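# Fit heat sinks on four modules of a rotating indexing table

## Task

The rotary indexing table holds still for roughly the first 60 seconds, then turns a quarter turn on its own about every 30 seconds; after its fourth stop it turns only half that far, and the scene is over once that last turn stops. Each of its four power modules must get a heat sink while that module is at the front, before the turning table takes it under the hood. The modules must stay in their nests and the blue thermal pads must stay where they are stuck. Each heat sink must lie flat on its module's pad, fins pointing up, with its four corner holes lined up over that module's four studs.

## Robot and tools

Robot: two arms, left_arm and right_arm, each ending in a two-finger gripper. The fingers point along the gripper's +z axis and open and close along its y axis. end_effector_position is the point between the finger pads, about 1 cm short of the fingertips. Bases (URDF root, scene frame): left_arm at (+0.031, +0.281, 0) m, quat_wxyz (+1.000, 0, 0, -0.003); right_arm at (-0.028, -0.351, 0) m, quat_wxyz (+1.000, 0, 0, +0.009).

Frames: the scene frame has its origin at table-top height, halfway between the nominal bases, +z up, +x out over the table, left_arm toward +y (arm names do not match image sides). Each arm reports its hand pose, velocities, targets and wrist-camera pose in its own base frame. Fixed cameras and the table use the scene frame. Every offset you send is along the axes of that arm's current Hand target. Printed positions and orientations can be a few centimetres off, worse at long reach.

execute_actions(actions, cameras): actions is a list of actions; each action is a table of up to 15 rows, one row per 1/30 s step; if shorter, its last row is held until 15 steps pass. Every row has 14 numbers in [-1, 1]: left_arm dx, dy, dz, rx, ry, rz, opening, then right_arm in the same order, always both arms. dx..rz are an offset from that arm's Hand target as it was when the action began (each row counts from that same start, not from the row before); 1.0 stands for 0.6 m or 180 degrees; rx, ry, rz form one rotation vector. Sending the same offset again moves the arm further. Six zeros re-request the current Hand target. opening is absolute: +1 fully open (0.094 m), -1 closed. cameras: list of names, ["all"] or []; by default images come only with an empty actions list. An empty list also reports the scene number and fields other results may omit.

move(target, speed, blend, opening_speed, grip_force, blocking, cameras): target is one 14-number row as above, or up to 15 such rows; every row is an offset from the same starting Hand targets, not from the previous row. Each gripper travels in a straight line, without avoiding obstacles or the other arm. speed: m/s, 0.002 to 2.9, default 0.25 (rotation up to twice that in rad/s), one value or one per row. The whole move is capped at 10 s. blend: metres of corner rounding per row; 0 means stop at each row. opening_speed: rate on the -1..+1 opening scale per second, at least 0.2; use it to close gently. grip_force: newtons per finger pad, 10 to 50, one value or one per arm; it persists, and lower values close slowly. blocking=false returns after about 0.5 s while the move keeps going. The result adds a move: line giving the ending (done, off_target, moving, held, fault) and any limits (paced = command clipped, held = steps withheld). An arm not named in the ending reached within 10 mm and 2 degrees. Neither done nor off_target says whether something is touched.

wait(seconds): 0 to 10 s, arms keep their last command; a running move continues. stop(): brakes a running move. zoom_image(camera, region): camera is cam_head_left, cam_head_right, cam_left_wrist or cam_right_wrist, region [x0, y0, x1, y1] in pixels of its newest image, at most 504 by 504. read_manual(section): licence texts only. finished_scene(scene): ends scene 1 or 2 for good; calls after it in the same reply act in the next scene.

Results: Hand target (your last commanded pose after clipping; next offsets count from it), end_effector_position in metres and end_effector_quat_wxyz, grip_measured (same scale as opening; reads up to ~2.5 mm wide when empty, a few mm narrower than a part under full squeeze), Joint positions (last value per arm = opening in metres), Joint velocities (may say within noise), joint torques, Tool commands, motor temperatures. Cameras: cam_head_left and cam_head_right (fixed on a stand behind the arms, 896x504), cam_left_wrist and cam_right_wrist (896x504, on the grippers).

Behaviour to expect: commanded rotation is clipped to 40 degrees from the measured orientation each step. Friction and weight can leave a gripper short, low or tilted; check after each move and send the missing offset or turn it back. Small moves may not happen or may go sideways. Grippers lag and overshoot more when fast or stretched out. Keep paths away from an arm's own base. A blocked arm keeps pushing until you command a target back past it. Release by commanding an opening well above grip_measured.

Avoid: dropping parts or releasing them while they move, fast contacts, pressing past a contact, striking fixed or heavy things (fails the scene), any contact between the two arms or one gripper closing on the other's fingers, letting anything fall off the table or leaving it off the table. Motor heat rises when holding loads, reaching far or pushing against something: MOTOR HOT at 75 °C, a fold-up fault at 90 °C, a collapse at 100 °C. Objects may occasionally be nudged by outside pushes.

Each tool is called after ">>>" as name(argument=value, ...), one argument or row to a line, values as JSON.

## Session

>>> execute_actions(
  actions=[],
)

Scene clock: 0.00 s.
left_arm: end_effector_position=(+0.3356, -0.0829, +0.2501) grip_measured=+1.000 end_effector_quat_wxyz=(+0.722, -0.025, +0.692, -0.017) | right_arm: end_effector_position=(+0.3325, +0.1339, +0.1677) grip_measured=+1.000 end_effector_quat_wxyz=(+0.582, +0.006, +0.808, +0.084)
Joint positions: left_arm=[-0.485 0.991 0.364 0.675 -0.497 -0.036 0.094] | right_arm=[0.585 1.109 0.445 0.32 0.426 0.298 0.094]
Joint velocities: within noise
Joint torques (N m): no reading
Motor temperatures (°C): left_arm=[26 29 31 25 22 26 27] | right_arm=[26 27 29 25 23 23 23]
Heat: left arm: 31 °C; right arm: 29 °C.
Hand target: left_arm +0.3360, -0.0831, +0.2571; +0.727, -0.028, +0.685, -0.020 | right_arm +0.3335, +0.1346, +0.1722; +0.586, +0.007, +0.806, +0.087
Tool commands: left_gripper/opening=+1.0 right_gripper/opening=+1.0
camera_calibration:
cam_left_wrist: T_world_to_cam=[[-0.00555243, -0.998592, 0.0527512, -0.0961104], [-0.369843, -0.0469608, -0.927907, 0.38979], [0.929077, -0.0246618, -0.369062, -0.129732], [0, 0, 0, 1]] pos_world=[0.264159, -0.0808697, 0.31888]
cam_right_wrist: T_world_to_cam=[[0.100812, -0.98379, -0.148303, 0.123746], [-0.68709, 0.0389624, -0.725527, 0.382783], [0.719544, 0.175039, -0.672025, -0.0593975], [0, 0, 0, 1]] pos_world=[0.29327, 0.117223, 0.256154]

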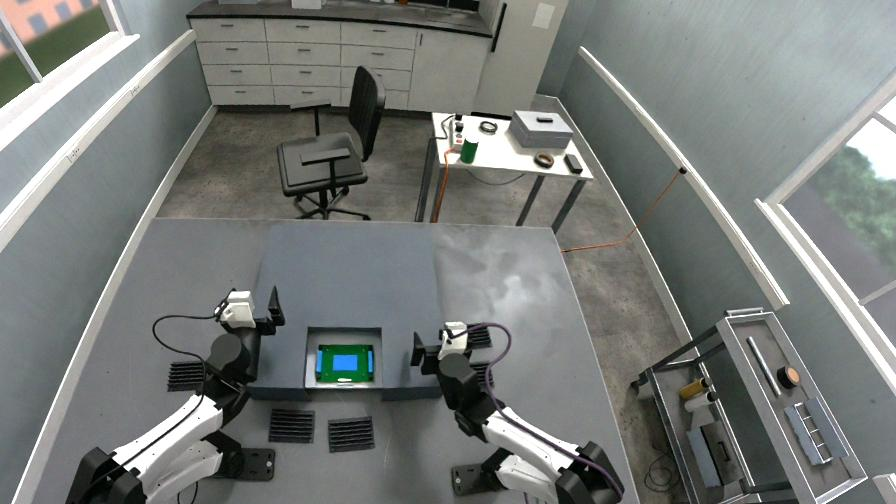

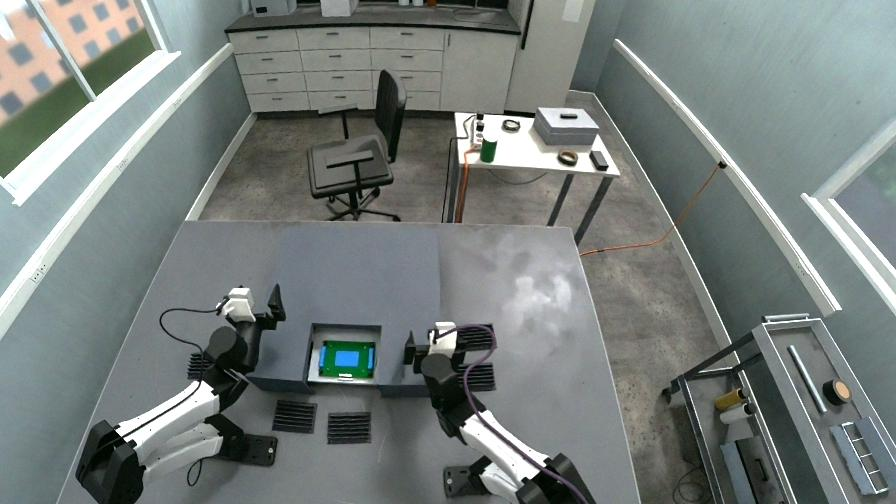

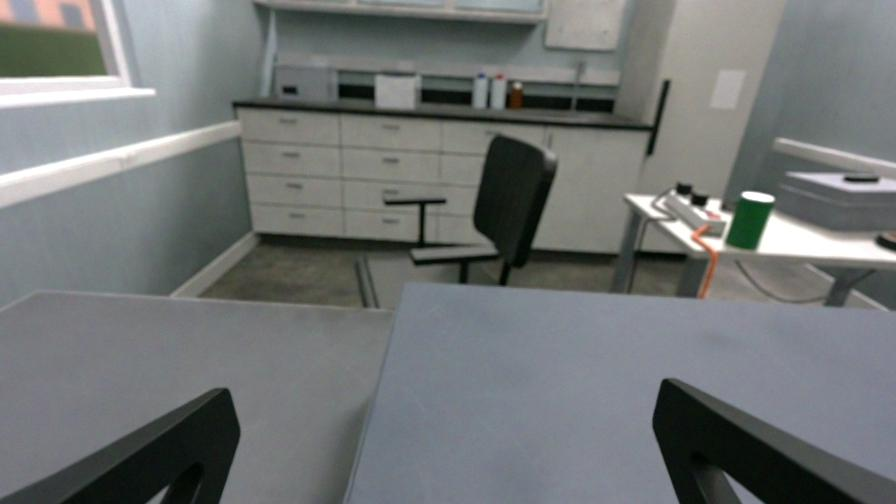

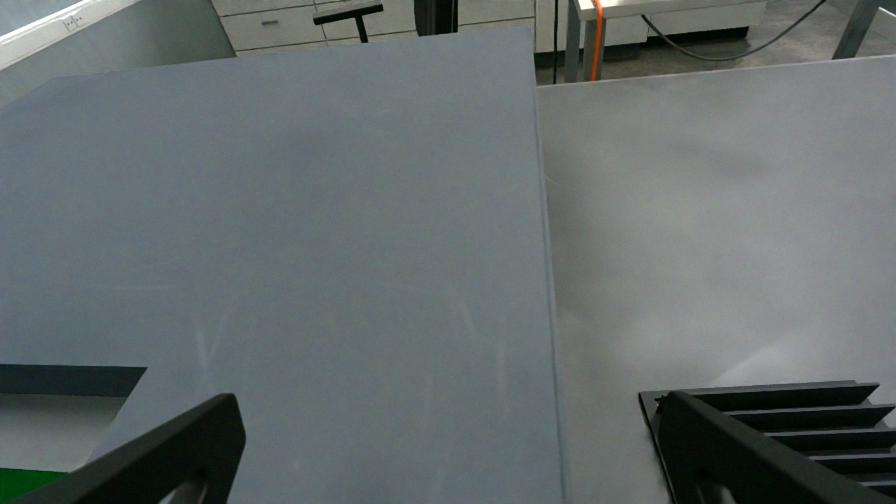

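>>> move(
  target=[0.1970,-0.2340,-0.4670,0.4370,0.3312,0.3087,1,0.0697,-0.2707,-0.1315,-0.3251,0.2693,-0.3669,1],
  speed=0.5,
  cameras=["cam_left_wrist","cam_right_wrist","cam_head_left"],
)

Scene clock: 4.00 s.
left_arm: end_effector_position=(+0.0675, -0.2298, +0.1244) grip_measured=+1.000 end_effector_quat_wxyz=(+0.123, +0.689, +0.705, -0.114) | right_arm: end_effector_position=(+0.2569, -0.0266, +0.1296) grip_measured=+1.000 end_effector_quat_wxyz=(-0.127, +0.691, -0.700, -0.128)
Joint positions: left_arm=[-1.211 1.134 0.918 -1.032 0.102 0.321 0.094] | right_arm=[-0.332 1.603 1.317 -1.407 -0.343 -1.912 0.094]
Joint torques (N m): left_arm=[-0.91 -2.45 10.91 0.86 0.29 0.11] | right_arm=[-0.2 -5.98 7.9 -0.04 -0.14 -0.08]
Heat: left arm: 32 °C; right arm: 30 °C.
Hand target: left_arm +0.0647, -0.2349, +0.1326; +0.123, +0.696, +0.697, -0.123 | right_arm +0.2604, -0.0309, +0.1322; -0.122, +0.697, -0.696, -0.122
Off the commanded pose: left_arm 0.010 m, 2 deg | right_arm 0.006 m, 1 deg.
move: done
camera_calibration:
cam_left_wrist: T_world_to_cam=[[-0.999916, -0.0120379, 0.00481377, 0.0620419], [-0.0115885, 0.99636, 0.0844573, 0.256687], [-0.00581294, 0.0843944, -0.996415, 0.235649], [0, 0, 0, 1]] pos_world=[0.0663811, -0.274893, 0.212827]
cam_right_wrist: T_world_to_cam=[[0.999829, -0.00793016, -0.0167262, -0.25413], [-0.00674379, -0.997536, 0.0698298, 0.00407503], [-0.0172388, -0.069705, -0.997419, 0.222409], [0, 0, 0, 1]] pos_world=[0.257948, 0.0175528, 0.2173]
Images, in order (width x height): cam_head_left 896x504, cam_left_wrist 896x504, cam_right_wrist 896x504.

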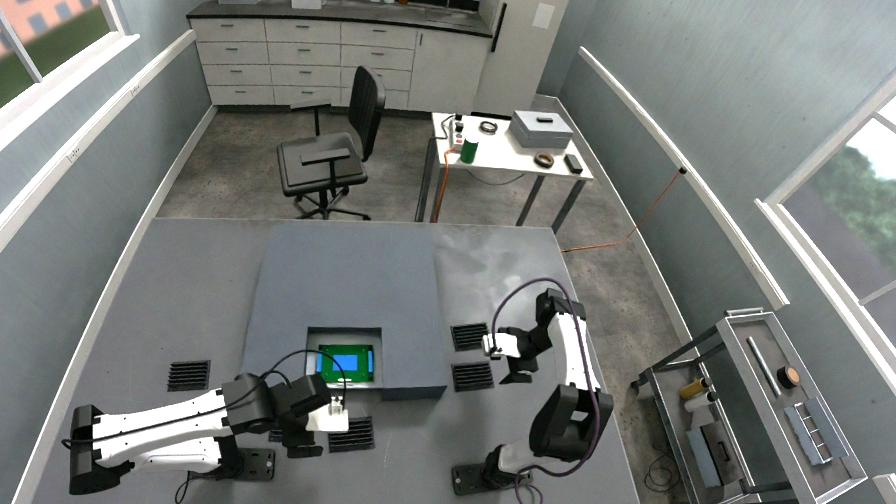

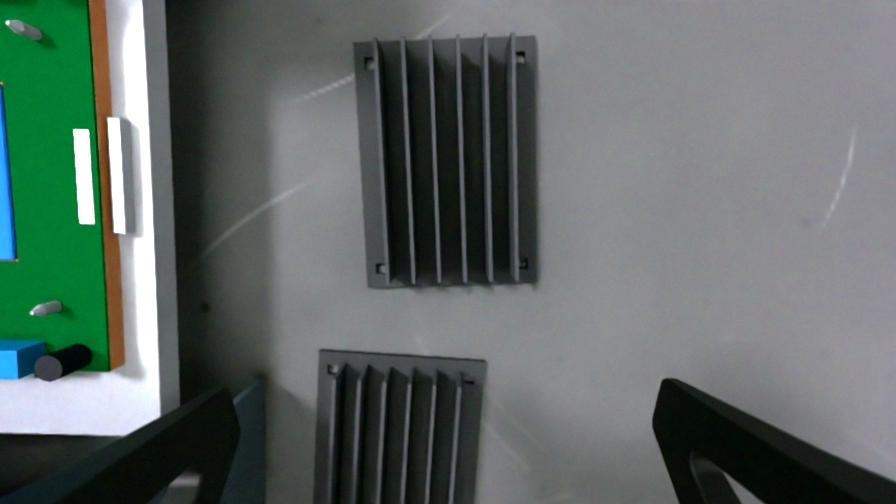

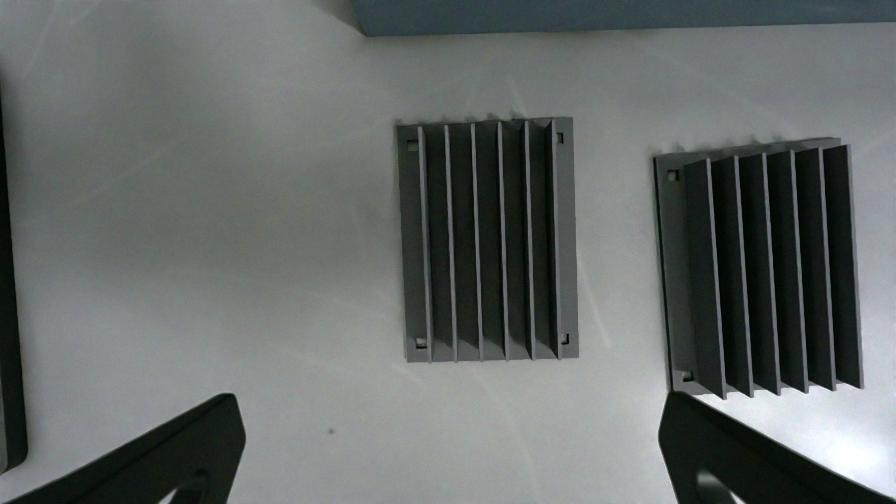

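>>> move(
  target=[-0.0397,-0.0022,0.2145,-0.0066,0,-0.0183,1,0.0052,-0.0165,0.1990,-0.0023,0,-0.0063,1],
  speed=0.15,
  cameras=["cam_left_wrist","cam_right_wrist"],
)

Scene clock: 6.50 s.
left_arm: end_effector_position=(+0.0626, -0.3020, +0.0258) grip_measured=+1.000 end_effector_quat_wxyz=(+0.126, +0.677, +0.714, -0.126) | right_arm: end_effector_position=(+0.2727, +0.0052, +0.0242) grip_measured=+1.000 end_effector_quat_wxyz=(-0.126, +0.706, -0.686, -0.119)
Joint positions: left_arm=[-1.322 1.497 0.768 -0.492 0.078 0.181 0.094] | right_arm=[-0.197 1.71 1.004 -0.93 -0.343 -1.808 0.094]
Joint torques (N m): left_arm=[-0.88 -5.16 5.82 1.26 -0.08 -0.18] | right_arm=[0.47 -6.86 4.19 0.23 -0.29 0.17]
Heat: left arm: 33 °C; right arm: 30 °C.
Hand target: left_arm +0.0634, -0.3014, +0.0198; +0.127, +0.674, +0.718, -0.119 | right_arm +0.2702, +0.0068, +0.0189; -0.121, +0.704, -0.689, -0.124
Off the commanded pose: left_arm 0.006 m, 1 deg | right_arm 0.006 m, 1 deg.
move: done
camera_calibration:
cam_left_wrist: T_world_to_cam=[[-0.998901, -0.0404493, 0.0236816, 0.0476827], [-0.0388685, 0.997206, 0.0637848, 0.33936], [-0.0261955, 0.0627942, -0.997683, 0.138143], [0, 0, 0, 1]] pos_world=[0.0644395, -0.345158, 0.115047]
cam_right_wrist: T_world_to_cam=[[0.999557, 0.0297207, 0.0015123, -0.271987], [0.0294856, -0.995962, 0.0847943, 0.0329979], [0.00402635, -0.0847122, -0.996397, 0.114072], [0, 0, 0, 1]] pos_world=[0.270434, 0.0506116, 0.111275]
Images, in order (width x height): cam_left_wrist 896x504, cam_right_wrist 896x504.

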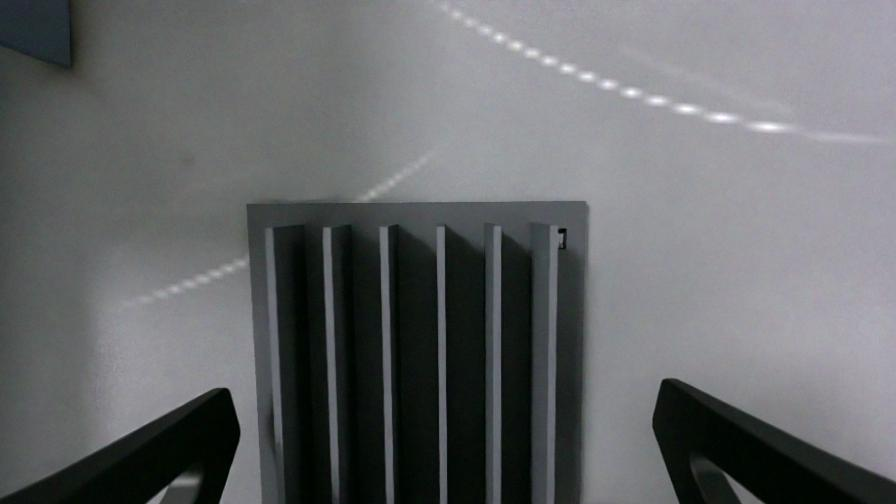

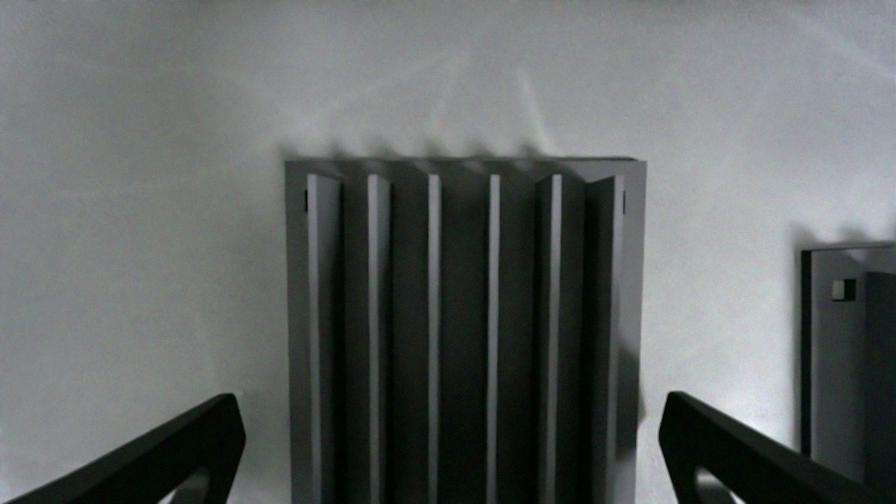

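>>> move(
  target=[
    [0,0.0133,0,0,0,0,1,0,-0.0067,0,0,0,0,1],
    [0,0.0133,0,0,0,0,0.1,0,-0.0067,0,0,0,0,0.1],
  ],
  speed=0.1,
  opening_speed=1.5,
  cameras=["cam_left_wrist","cam_right_wrist"],
)

>>> zoom_image(
  camera="cam_left_wrist",
  region=[250, 160, 640, 400],
)

>>> zoom_image(
  camera="cam_right_wrist",
  region=[250, 130, 640, 370],
)

Scene clock: 8.53 s.
left_arm: end_effector_position=(+0.0685, -0.3004, +0.0240) grip_measured=+0.183 end_effector_quat_wxyz=(+0.125, +0.673, +0.718, -0.123) | right_arm: end_effector_position=(+0.2750, +0.0061, +0.0217) grip_measured=+0.212 end_effector_quat_wxyz=(-0.128, +0.706, -0.687, -0.120)
Joint positions: left_arm=[-1.303 1.504 0.768 -0.491 0.078 0.19 0.056] | right_arm=[-0.195 1.721 1.004 -0.917 -0.347 -1.804 0.057]
Joint torques (N m): left_arm=[-0.01 -5.15 6.37 1.23 0.03 0.08] | right_arm=[0.42 -6.53 5.41 0.11 -0.22 0.17]
Heat: left arm: 33 °C; right arm: 30 °C.
Hand target: left_arm +0.0715, -0.3009, +0.0198; +0.127, +0.674, +0.718, -0.119 | right_arm +0.2742, +0.0069, +0.0189; -0.121, +0.704, -0.689, -0.124
Off the commanded pose: left_arm 0.005 m, 0 deg | right_arm 0.003 m, 1 deg.
move: done
camera_calibration:
cam_left_wrist: T_world_to_cam=[[-0.998419, -0.0519631, 0.021422, 0.0502215], [-0.0503658, 0.99632, 0.0693502, 0.338445], [-0.0249468, 0.0681616, -0.997362, 0.137957], [0, 0, 0, 1]] pos_world=[0.0706298, -0.343994, 0.113046]
cam_right_wrist: T_world_to_cam=[[0.999608, 0.0277498, 0.00366646, -0.274346], [0.0273622, -0.996342, 0.080956, 0.0347506], [0.00589956, -0.0808239, -0.996711, 0.111045], [0, 0, 0, 1]] pos_world=[0.272633, 0.0512116, 0.108872]
Images, in order (width x height): cam_left_wrist 896x504, cam_right_wrist 896x504.

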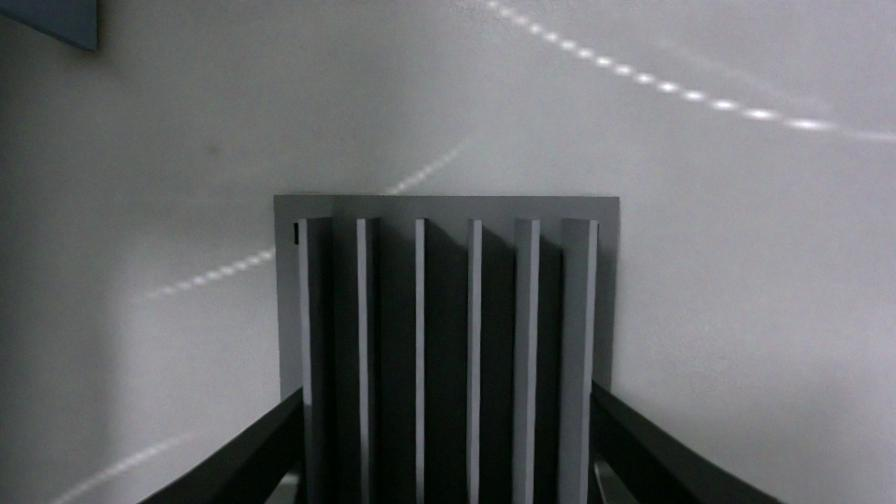

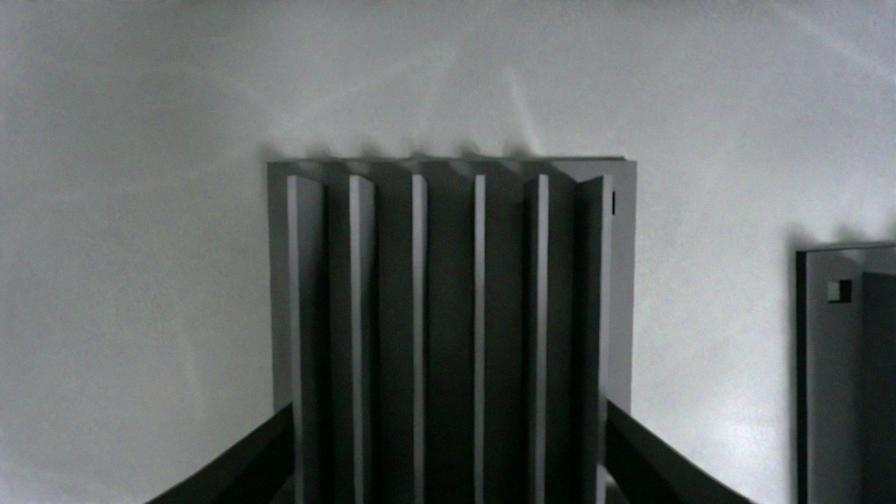

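Scaled by 1.292 from the camera's 896x504 image, which has a finer 1280x720 frame.

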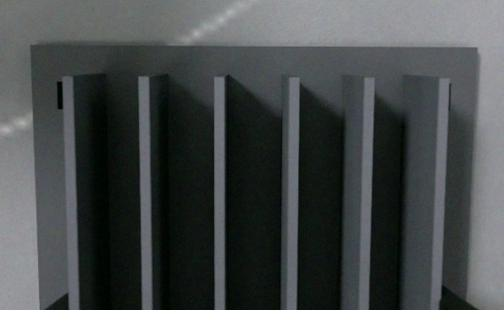

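Scaled by 1.292 from the camera's 896x504 image, which has a finer 1280x720 frame.

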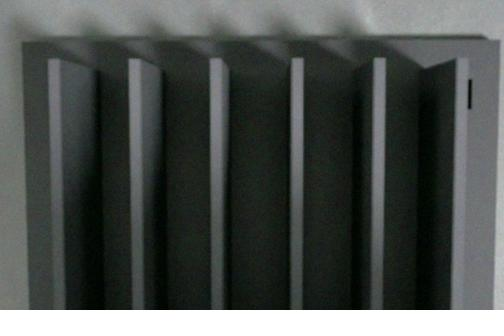

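>>> move(
  target=[
    [-0.0743,0,-0.2035,0,0,0,0.1,-0.0285,0,-0.0784,0,0,0,0.1],
    [0.0735,0.3145,-0.2932,0.0023,-0.0118,0.0267,0.1,-0.0568,0,-0.1568,0,0,0,0.1],
  ],
  speed=0.3,
  blend=[0.04,0],
  cameras=["cam_left_wrist","cam_head_left"],
)

>>> zoom_image(
  camera="cam_left_wrist",
  region=[270, 0, 620, 250],
)

Scene clock: 11.40 s.
left_arm: end_effector_position=(+0.2486, -0.1820, +0.1604) grip_measured=+0.183 end_effector_quat_wxyz=(+0.130, +0.699, +0.693, -0.122) | right_arm: end_effector_position=(+0.2697, +0.0066, +0.1041) grip_measured=+0.212 end_effector_quat_wxyz=(-0.112, +0.701, -0.689, -0.142)
Joint positions: left_arm=[-0.456 1.536 1.371 -1.234 0.316 1.097 0.056] | right_arm=[-0.195 1.655 1.27 -1.305 -0.344 -1.804 0.057]
Joint torques (N m): left_arm=[-0.18 -6.24 11.21 0.55 0.52 0.1] | right_arm=[0.4 -10.77 8.27 -0.11 -0.29 0.15]
Heat: left arm: 33 °C; right arm: 31 °C.
Hand target: left_arm +0.2534, -0.1877, +0.1699; +0.143, +0.702, +0.686, -0.129 | right_arm +0.2744, +0.0069, +0.1190; -0.121, +0.704, -0.689, -0.124
Off the commanded pose: left_arm 0.012 m, 2 deg | right_arm 0.016 m, 2 deg.
move: off_target (left_arm, right_arm)
camera_calibration:
cam_left_wrist: T_world_to_cam=[[-0.999834, 0.0182175, 0.000908765, 0.24971], [0.0182383, 0.997771, 0.0641873, 0.20417], [0.000262596, 0.0641932, -0.997937, 0.263491], [0, 0, 0, 1]] pos_world=[0.245876, -0.225178, 0.249616]
Images, in order (width x height): cam_head_left 896x504, cam_left_wrist 896x504.

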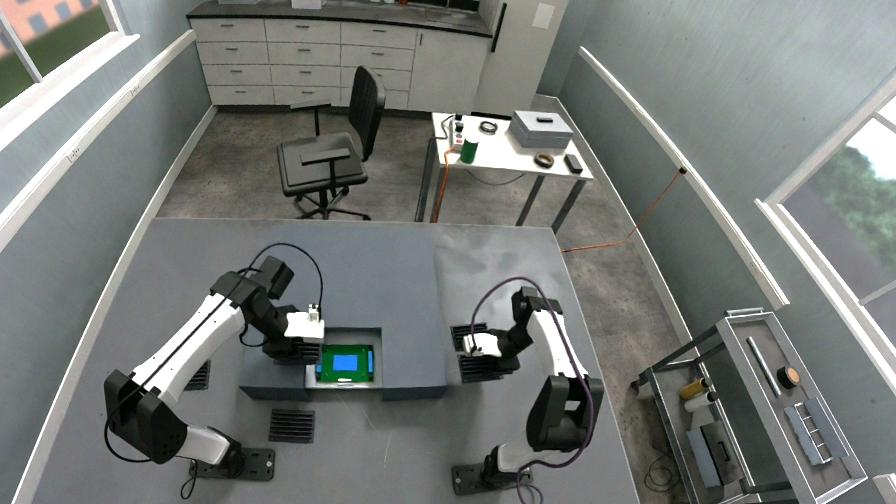

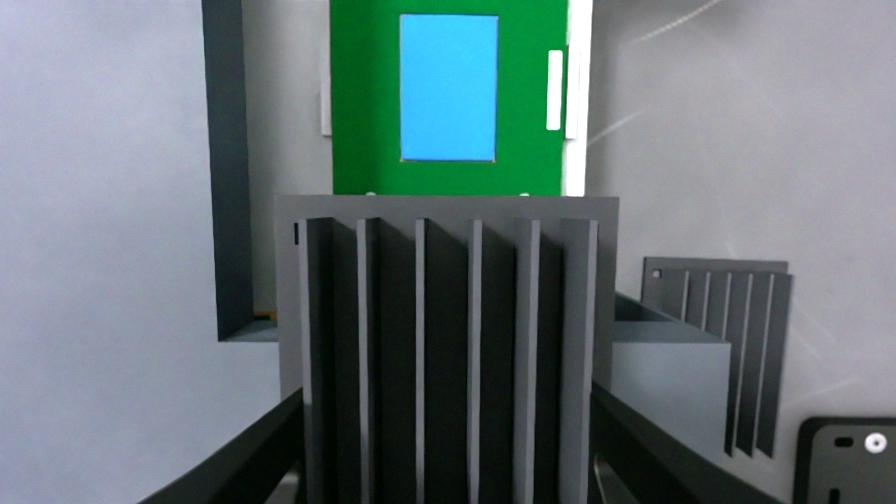

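Scaled by 1.440 from the camera's 896x504 image, which has a finer 1280x720 frame.

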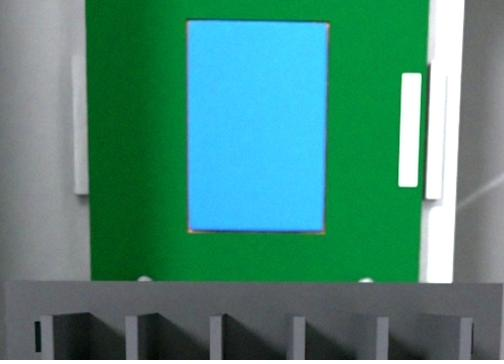

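>>> move(
  target=[
    [-0.1578,-0.0057,0.0642,0.0039,0.0095,-0.0062,0.1,0,0,0,0,0,0,0.1],
    [-0.1048,-0.0090,0.1945,0.0039,0.0095,-0.0062,0.1,0,0,0,0,0,0,0.1],
  ],
  speed=0.2,
  blend=[0.01,0],
  cameras=["cam_left_wrist","cam_head_left"],
)

>>> zoom_image(
  camera="cam_left_wrist",
  region=[270, 190, 330, 270],
)

>>> zoom_image(
  camera="cam_head_left",
  region=[310, 340, 380, 390],
)

Scene clock: 14.53 s.
left_arm: end_effector_position=(+0.2438, -0.2871, +0.0875) grip_measured=+0.183 end_effector_quat_wxyz=(+0.119, +0.701, +0.691, -0.129) | right_arm: end_effector_position=(+0.2696, +0.0066, +0.1041) grip_measured=+0.212 end_effector_quat_wxyz=(-0.112, +0.701, -0.690, -0.142)
Joint positions: left_arm=[-0.744 1.765 1.327 -0.901 0.267 0.809 0.056] | right_arm=[-0.195 1.655 1.27 -1.306 -0.344 -1.804 0.057]
Joint torques (N m): left_arm=[-0.57 -9.46 6.72 1.06 0.11 -0.17] | right_arm=[0.55 -10.77 8.32 -0.12 -0.3 0.15]
Heat: left arm: 33 °C; right arm: 31 °C.
Hand target: left_arm +0.2482, -0.2898, +0.0855; +0.127, +0.698, +0.694, -0.124 | right_arm +0.2743, +0.0069, +0.1190; -0.121, +0.704, -0.689, -0.124
Off the commanded pose: left_arm 0.006 m, 1 deg | right_arm 0.016 m, 2 deg.
move: off_target (right_arm)
camera_calibration:
cam_left_wrist: T_world_to_cam=[[-0.99933, 0.0269694, 0.0247403, 0.247155], [0.0286447, 0.997131, 0.0700684, 0.310522], [-0.0227796, 0.0707302, -0.997235, 0.20489], [0, 0, 0, 1]] pos_world=[0.242762, -0.330789, 0.176451]
Images, in order (width x height): cam_head_left 896x504, cam_left_wrist 896x504.

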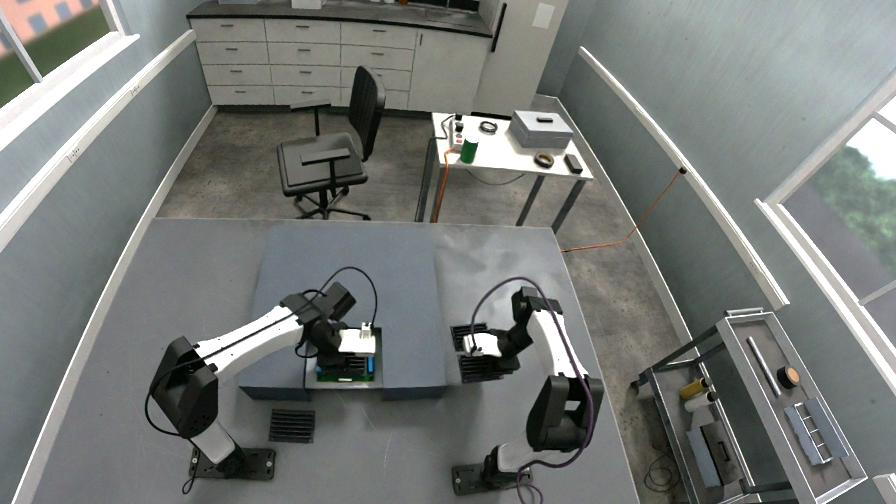

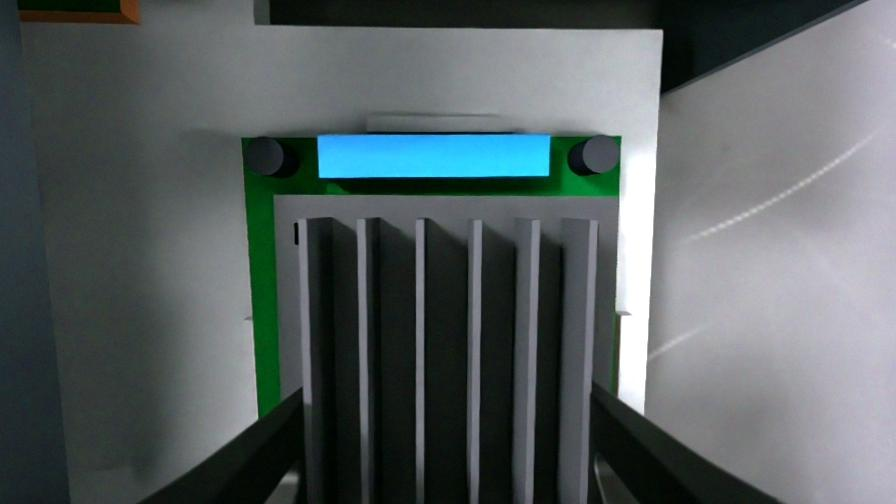

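Scaled by 6.300 from the camera's 896x504 image, which has a finer 1280x720 frame.

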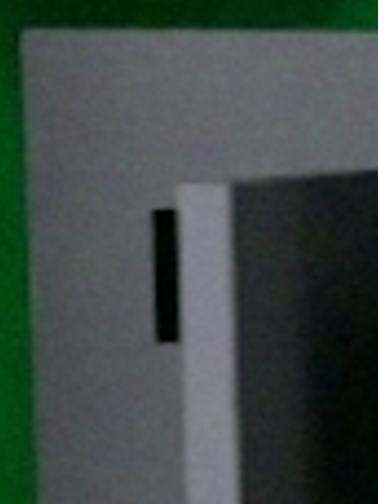

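Scaled by 7.200 from the camera's 896x504 image, which has a finer 1280x720 frame.

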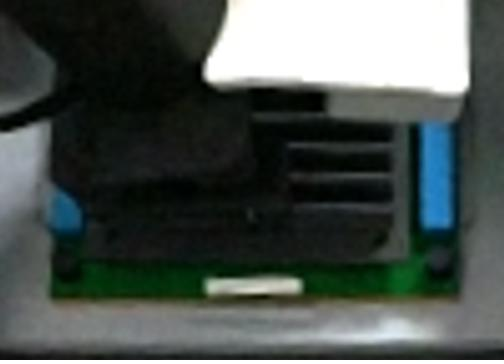

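>>> move(
  target=[0.0038,0.0045,0.0075,-0.0027,0,-0.0047,0.1,0,0,0,0,0,0,0.1],
  speed=0.1,
  cameras=["cam_left_wrist"],
)

>>> zoom_image(
  camera="cam_left_wrist",
  region=[270, 190, 330, 270],
)

Scene clock: 15.90 s.
left_arm: end_effector_position=(+0.2460, -0.2882, +0.0851) grip_measured=+0.183 end_effector_quat_wxyz=(+0.124, +0.697, +0.695, -0.127) | right_arm: end_effector_position=(+0.2696, +0.0066, +0.1041) grip_measured=+0.212 end_effector_quat_wxyz=(-0.112, +0.701, -0.690, -0.142)
Joint positions: left_arm=[-0.744 1.765 1.315 -0.876 0.263 0.796 0.056] | right_arm=[-0.195 1.655 1.27 -1.306 -0.344 -1.804 0.057]
Joint torques (N m): left_arm=[-0.31 -9.03 6.43 1.13 0.12 -0.18] | right_arm=[0.43 -10.76 8.28 -0.11 -0.31 0.18]
Heat: left arm: 33 °C; right arm: 31 °C.
Hand target: left_arm +0.2509, -0.2893, +0.0805; +0.129, +0.692, +0.700, -0.122 | right_arm +0.2743, +0.0069, +0.1190; -0.121, +0.704, -0.689, -0.124
Off the commanded pose: left_arm 0.007 m, 1 deg | right_arm 0.016 m, 2 deg.
move: off_target (right_arm)
camera_calibration:
cam_left_wrist: T_world_to_cam=[[-0.999753, 0.0142976, 0.0169903, 0.24665], [0.0153712, 0.997777, 0.064839, 0.315688], [-0.0160255, 0.0650842, -0.997751, 0.199346], [0, 0, 0, 1]] pos_world=[0.244931, -0.331487, 0.174239]
Images, in order (width x height): cam_left_wrist 896x504.

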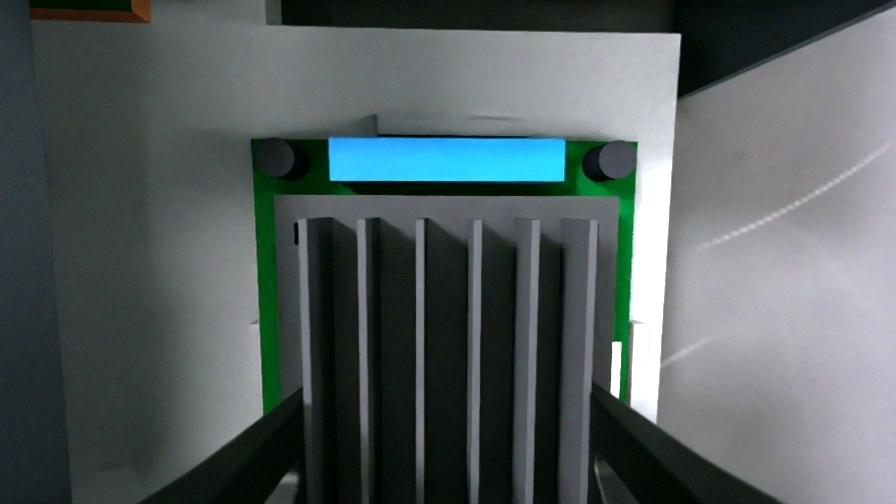

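Scaled by 6.300 from the camera's 896x504 image, which has a finer 1280x720 frame.

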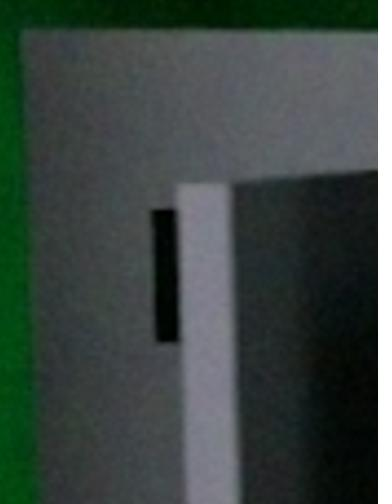

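>>> move(
  target=[0.0037,-0.0050,0.0243,0,0,0,0.1,0,0,0,0,0,0,0.1],
  speed=0.05,
  cameras=["cam_left_wrist","cam_head_left"],
)

>>> zoom_image(
  camera="cam_left_wrist",
  region=[270, 190, 330, 270],
)

>>> zoom_image(
  camera="cam_left_wrist",
  region=[570, 190, 630, 270],
)

>>> zoom_image(
  camera="cam_head_left",
  region=[310, 340, 380, 390],
)

Scene clock: 17.03 s.
left_arm: end_effector_position=(+0.2447, -0.2888, +0.0753) grip_measured=+0.183 end_effector_quat_wxyz=(+0.125, +0.695, +0.697, -0.127) | right_arm: end_effector_position=(+0.2696, +0.0066, +0.1041) grip_measured=+0.212 end_effector_quat_wxyz=(-0.112, +0.701, -0.690, -0.142)
Joint positions: left_arm=[-0.749 1.769 1.279 -0.833 0.261 0.786 0.056] | right_arm=[-0.195 1.655 1.27 -1.306 -0.344 -1.804 0.057]
Joint torques (N m): left_arm=[-0.91 -8.13 5.49 1.28 0.1 -0.15] | right_arm=[0.49 -10.76 8.27 -0.12 -0.28 0.17]
Heat: left arm: 34 °C; right arm: 31 °C.
Hand target: left_arm +0.2480, -0.2923, +0.0661; +0.129, +0.692, +0.699, -0.122 | right_arm +0.2743, +0.0069, +0.1190; -0.121, +0.704, -0.689, -0.124
Off the commanded pose: left_arm 0.010 m, 1 deg | right_arm 0.016 m, 2 deg.
move: off_target (right_arm)
camera_calibration:
cam_left_wrist: T_world_to_cam=[[-0.999823, 0.00852155, 0.0167765, 0.243853], [0.00956956, 0.997941, 0.0634142, 0.318439], [-0.0162016, 0.0635635, -0.997846, 0.18923], [0, 0, 0, 1]] pos_world=[0.243829, -0.33189, 0.164538]
Images, in order (width x height): cam_head_left 896x504, cam_left_wrist 896x504.

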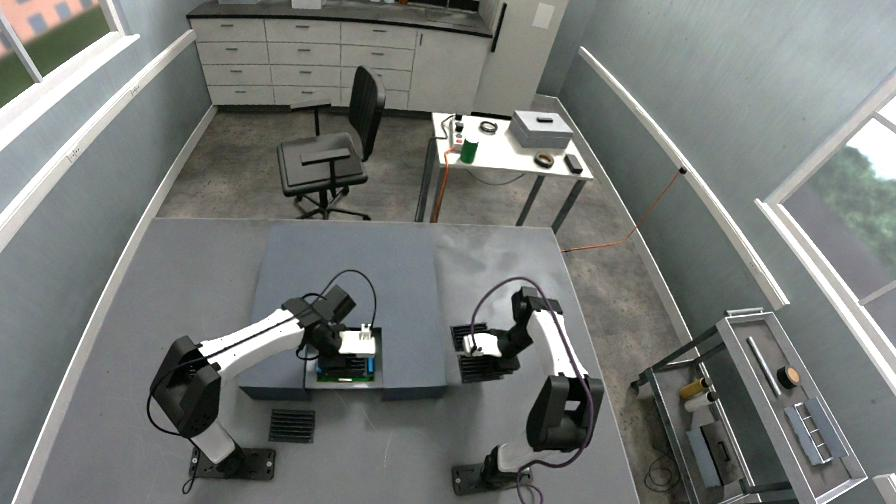

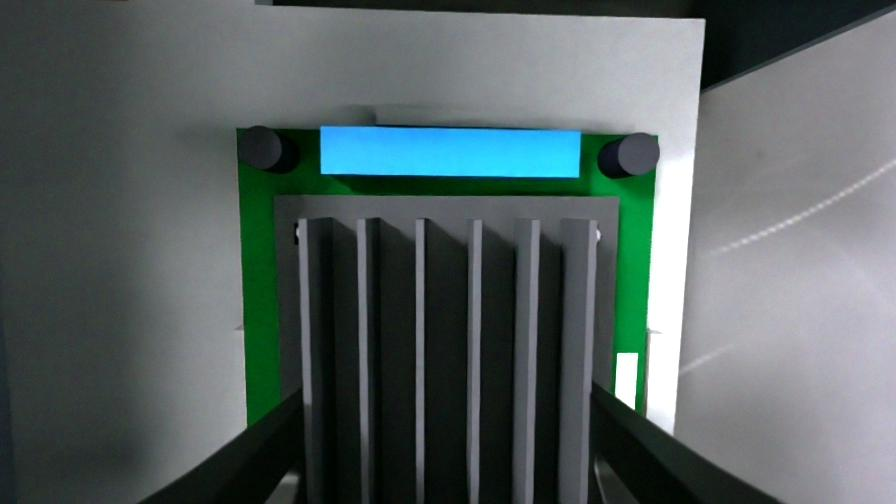

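Scaled by 6.300 from the camera's 896x504 image, which has a finer 1280x720 frame.

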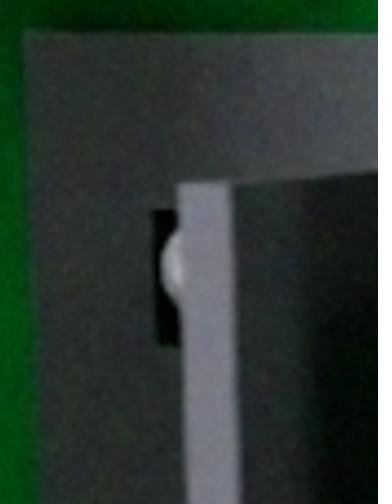

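Scaled by 6.300 from the camera's 896x504 image, which has a finer 1280x720 frame.

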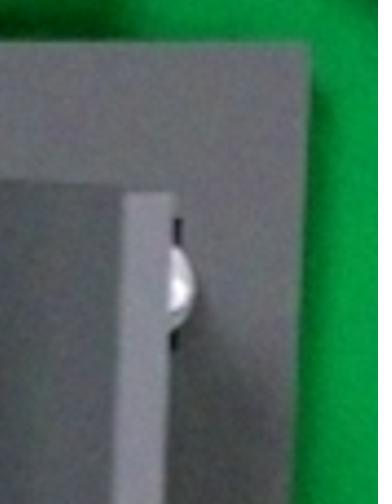

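Scaled by 7.200 from the camera's 896x504 image, which has a finer 1280x720 frame.

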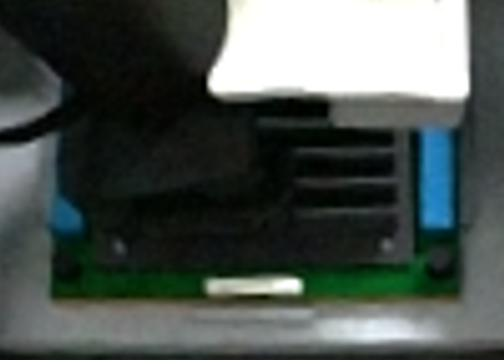

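>>> move(
  target=[
    [0,0,0,0,0,0,0.5,0,0,0,0,0,0,0.1],
    [-0.0528,0,-0.1404,0,0,0,0.5,0,0,0,0,0,0,0.1],
  ],
  speed=0.2,
  opening_speed=1.5,
  cameras=["cam_left_wrist","cam_head_left"],
)

Scene clock: 20.97 s.
left_arm: end_effector_position=(+0.2464, -0.2903, +0.1406) grip_measured=+0.497 end_effector_quat_wxyz=(+0.113, +0.692, +0.701, -0.128) | right_arm: end_effector_position=(+0.2696, +0.0066, +0.1041) grip_measured=+0.212 end_effector_quat_wxyz=(-0.112, +0.701, -0.690, -0.142)
Joint positions: left_arm=[-0.749 1.769 1.546 -1.123 0.261 0.78 0.07] | right_arm=[-0.195 1.655 1.27 -1.306 -0.344 -1.804 0.057]
Joint torques (N m): left_arm=[-1.06 -12.15 10.28 0.58 0.08 -0.13] | right_arm=[0.49 -10.74 8.24 -0.14 -0.3 0.16]
Heat: left arm: 34 °C; right arm: 31 °C.
Hand target: left_arm +0.2473, -0.2926, +0.1560; +0.129, +0.692, +0.699, -0.122 | right_arm +0.2743, +0.0069, +0.1190; -0.121, +0.704, -0.689, -0.124
Off the commanded pose: left_arm 0.016 m, 2 deg | right_arm 0.016 m, 2 deg.
move: off_target (left_arm, right_arm)
camera_calibration:
cam_left_wrist: T_world_to_cam=[[-0.999355, 0.00276282, 0.0358147, 0.239953], [0.00559058, 0.996851, 0.0790976, 0.314389], [-0.0354833, 0.0792468, -0.996223, 0.263625], [0, 0, 0, 1]] pos_world=[0.247394, -0.334953, 0.229168]
Images, in order (width x height): cam_head_left 896x504, cam_left_wrist 896x504.

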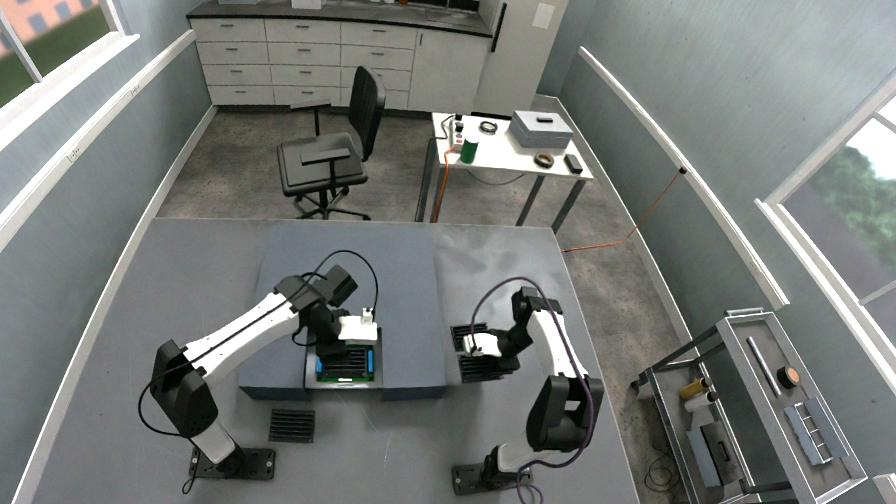

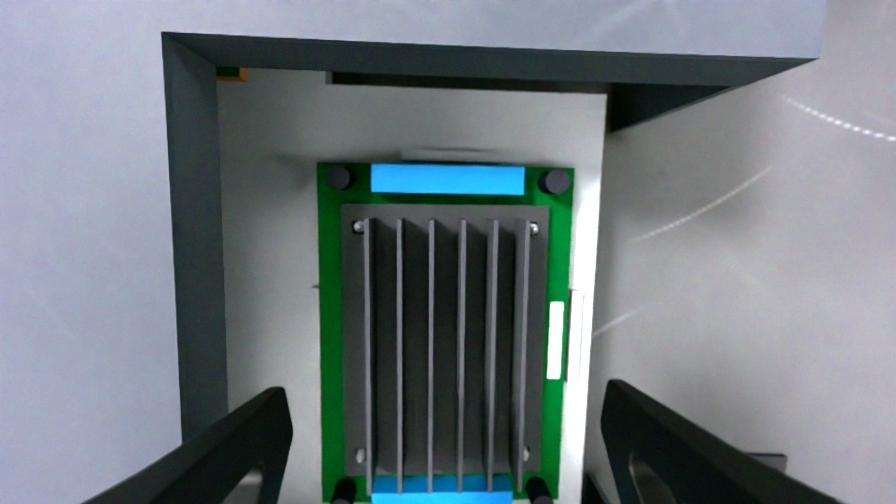

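>>> move(
  target=[
    [0.0179,0.0012,-0.0958,0,0,0,0.5,-0.0256,0,-0.0705,0,0,0,0.1],
    [0.2965,-0.2372,-0.087,0.007,0,0.0188,0.5,-0.3622,-0.0558,0.0263,0.0169,-0.0118,0,0.1],
  ],
  speed=0.25,
  blend=0.02,
  cameras=["cam_left_wrist","cam_right_wrist"],
)

Scene clock: 23.80 s.
left_arm: end_effector_position=(+0.1087, -0.1102, +0.1444) grip_measured=+0.497 end_effector_quat_wxyz=(+0.132, +0.713, +0.679, -0.115) | right_arm: end_effector_position=(+0.2927, +0.2128, +0.1696) grip_measured=+0.212 end_effector_quat_wxyz=(-0.134, +0.701, -0.689, -0.127)
Joint positions: left_arm=[-0.442 0.916 0.907 -1.391 0.31 1.152 0.07] | right_arm=[0.474 1.737 1.619 -1.27 -0.325 -1.084 0.057]
Joint torques (N m): left_arm=[0.08 -1.02 5.78 0.46 0.46 0.11] | right_arm=[-0.14 -8.5 9.29 0.78 -0.25 0.17]
Heat: left arm: 34 °C; right arm: 32 °C.
Hand target: left_arm +0.1029, -0.1093, +0.1416; +0.125, +0.714, +0.677, -0.126 | right_arm +0.3034, +0.2172, +0.1783; -0.152, +0.698, -0.690, -0.118
Off the commanded pose: left_arm 0.006 m, 1 deg | right_arm 0.014 m, 2 deg.
move: off_target (right_arm)
camera_calibration:
cam_left_wrist: T_world_to_cam=[[-0.998283, 0.0554133, -0.0189622, 0.115285], [0.0539394, 0.996018, 0.0709784, 0.131045], [0.0228199, 0.0698338, -0.997298, 0.241055], [0, 0, 0, 1]] pos_world=[0.102518, -0.153746, 0.233289]
cam_right_wrist: T_world_to_cam=[[0.999822, 0.0188864, 0.000519132, -0.296056], [0.0188177, -0.997892, 0.0621039, 0.23419], [0.00169096, -0.062083, -0.99807, 0.272594], [0, 0, 0, 1]] pos_world=[0.291136, 0.256211, 0.257677]
Images, in order (width x height): cam_left_wrist 896x504, cam_right_wrist 896x504.

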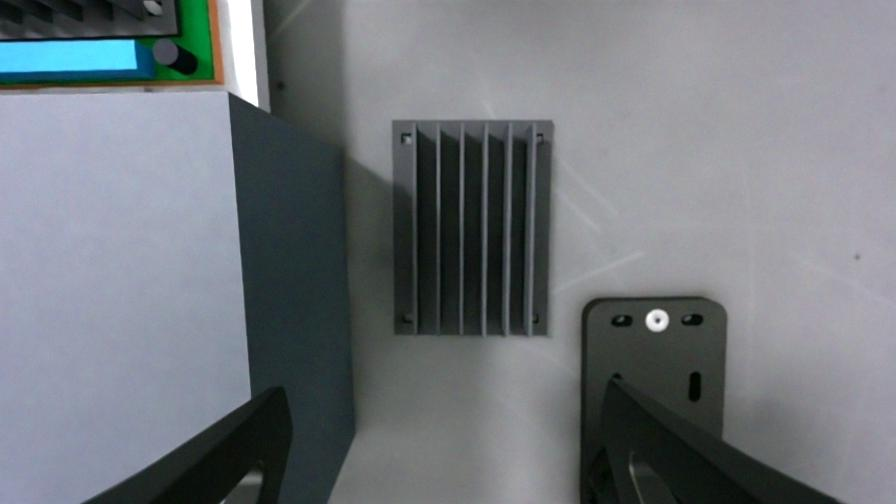

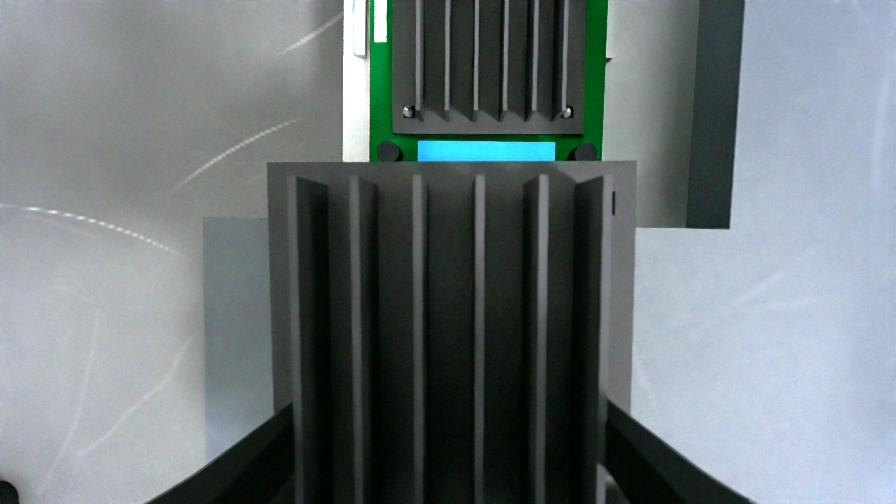

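>>> move(
  target=[
    [-0.0213,-0.0173,0.1355,0,0,0,0.5,0,0,0,0,0,0,0.1],
    [0.0082,-0.0197,0.2155,0,0,0,0.5,0,0,0,0,0,0,0.1],
  ],
  speed=[0.2,0.1],
  blend=[0.01,0],
  cameras=["cam_left_wrist"],
)

Scene clock: 26.17 s.
left_arm: end_effector_position=(+0.0795, -0.1426, +0.0221) grip_measured=+0.497 end_effector_quat_wxyz=(+0.104, +0.714, +0.679, -0.136) | right_arm: end_effector_position=(+0.2928, +0.2127, +0.1696) grip_measured=+0.212 end_effector_quat_wxyz=(-0.134, +0.701, -0.689, -0.127)
Joint positions: left_arm=[-0.761 0.946 0.428 -0.853 0.282 0.833 0.07] | right_arm=[0.474 1.737 1.619 -1.27 -0.325 -1.084 0.057]
Joint torques (N m): left_arm=[-0.79 -0.14 5.85 1.42 0.02 -0.07] | right_arm=[-0.09 -8.53 9.33 0.76 -0.25 0.16]
Heat: left arm: 34 °C; right arm: 32 °C.
Hand target: left_arm +0.0899, -0.1492, +0.0186; +0.125, +0.714, +0.677, -0.126 | right_arm +0.3034, +0.2172, +0.1783; -0.152, +0.698, -0.690, -0.118
Off the commanded pose: left_arm 0.013 m, 3 deg | right_arm 0.014 m, 2 deg.
move: off_target (left_arm, right_arm)
camera_calibration:
cam_left_wrist: T_world_to_cam=[[-0.996368, 0.0683885, 0.05074, 0.0857712], [0.0722621, 0.994259, 0.0789066, 0.171763], [-0.0450525, 0.0822865, -0.99559, 0.129162], [0, 0, 0, 1]] pos_world=[0.0788667, -0.187271, 0.110687]
Images, in order (width x height): cam_left_wrist 896x504.

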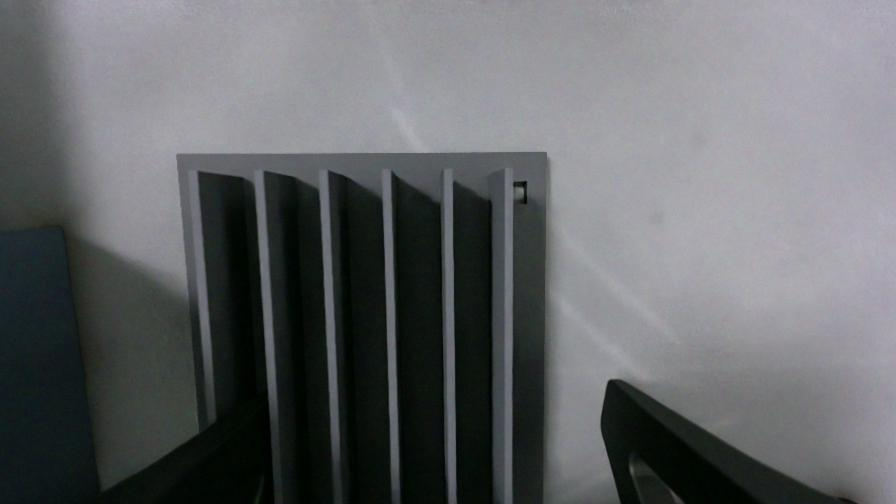

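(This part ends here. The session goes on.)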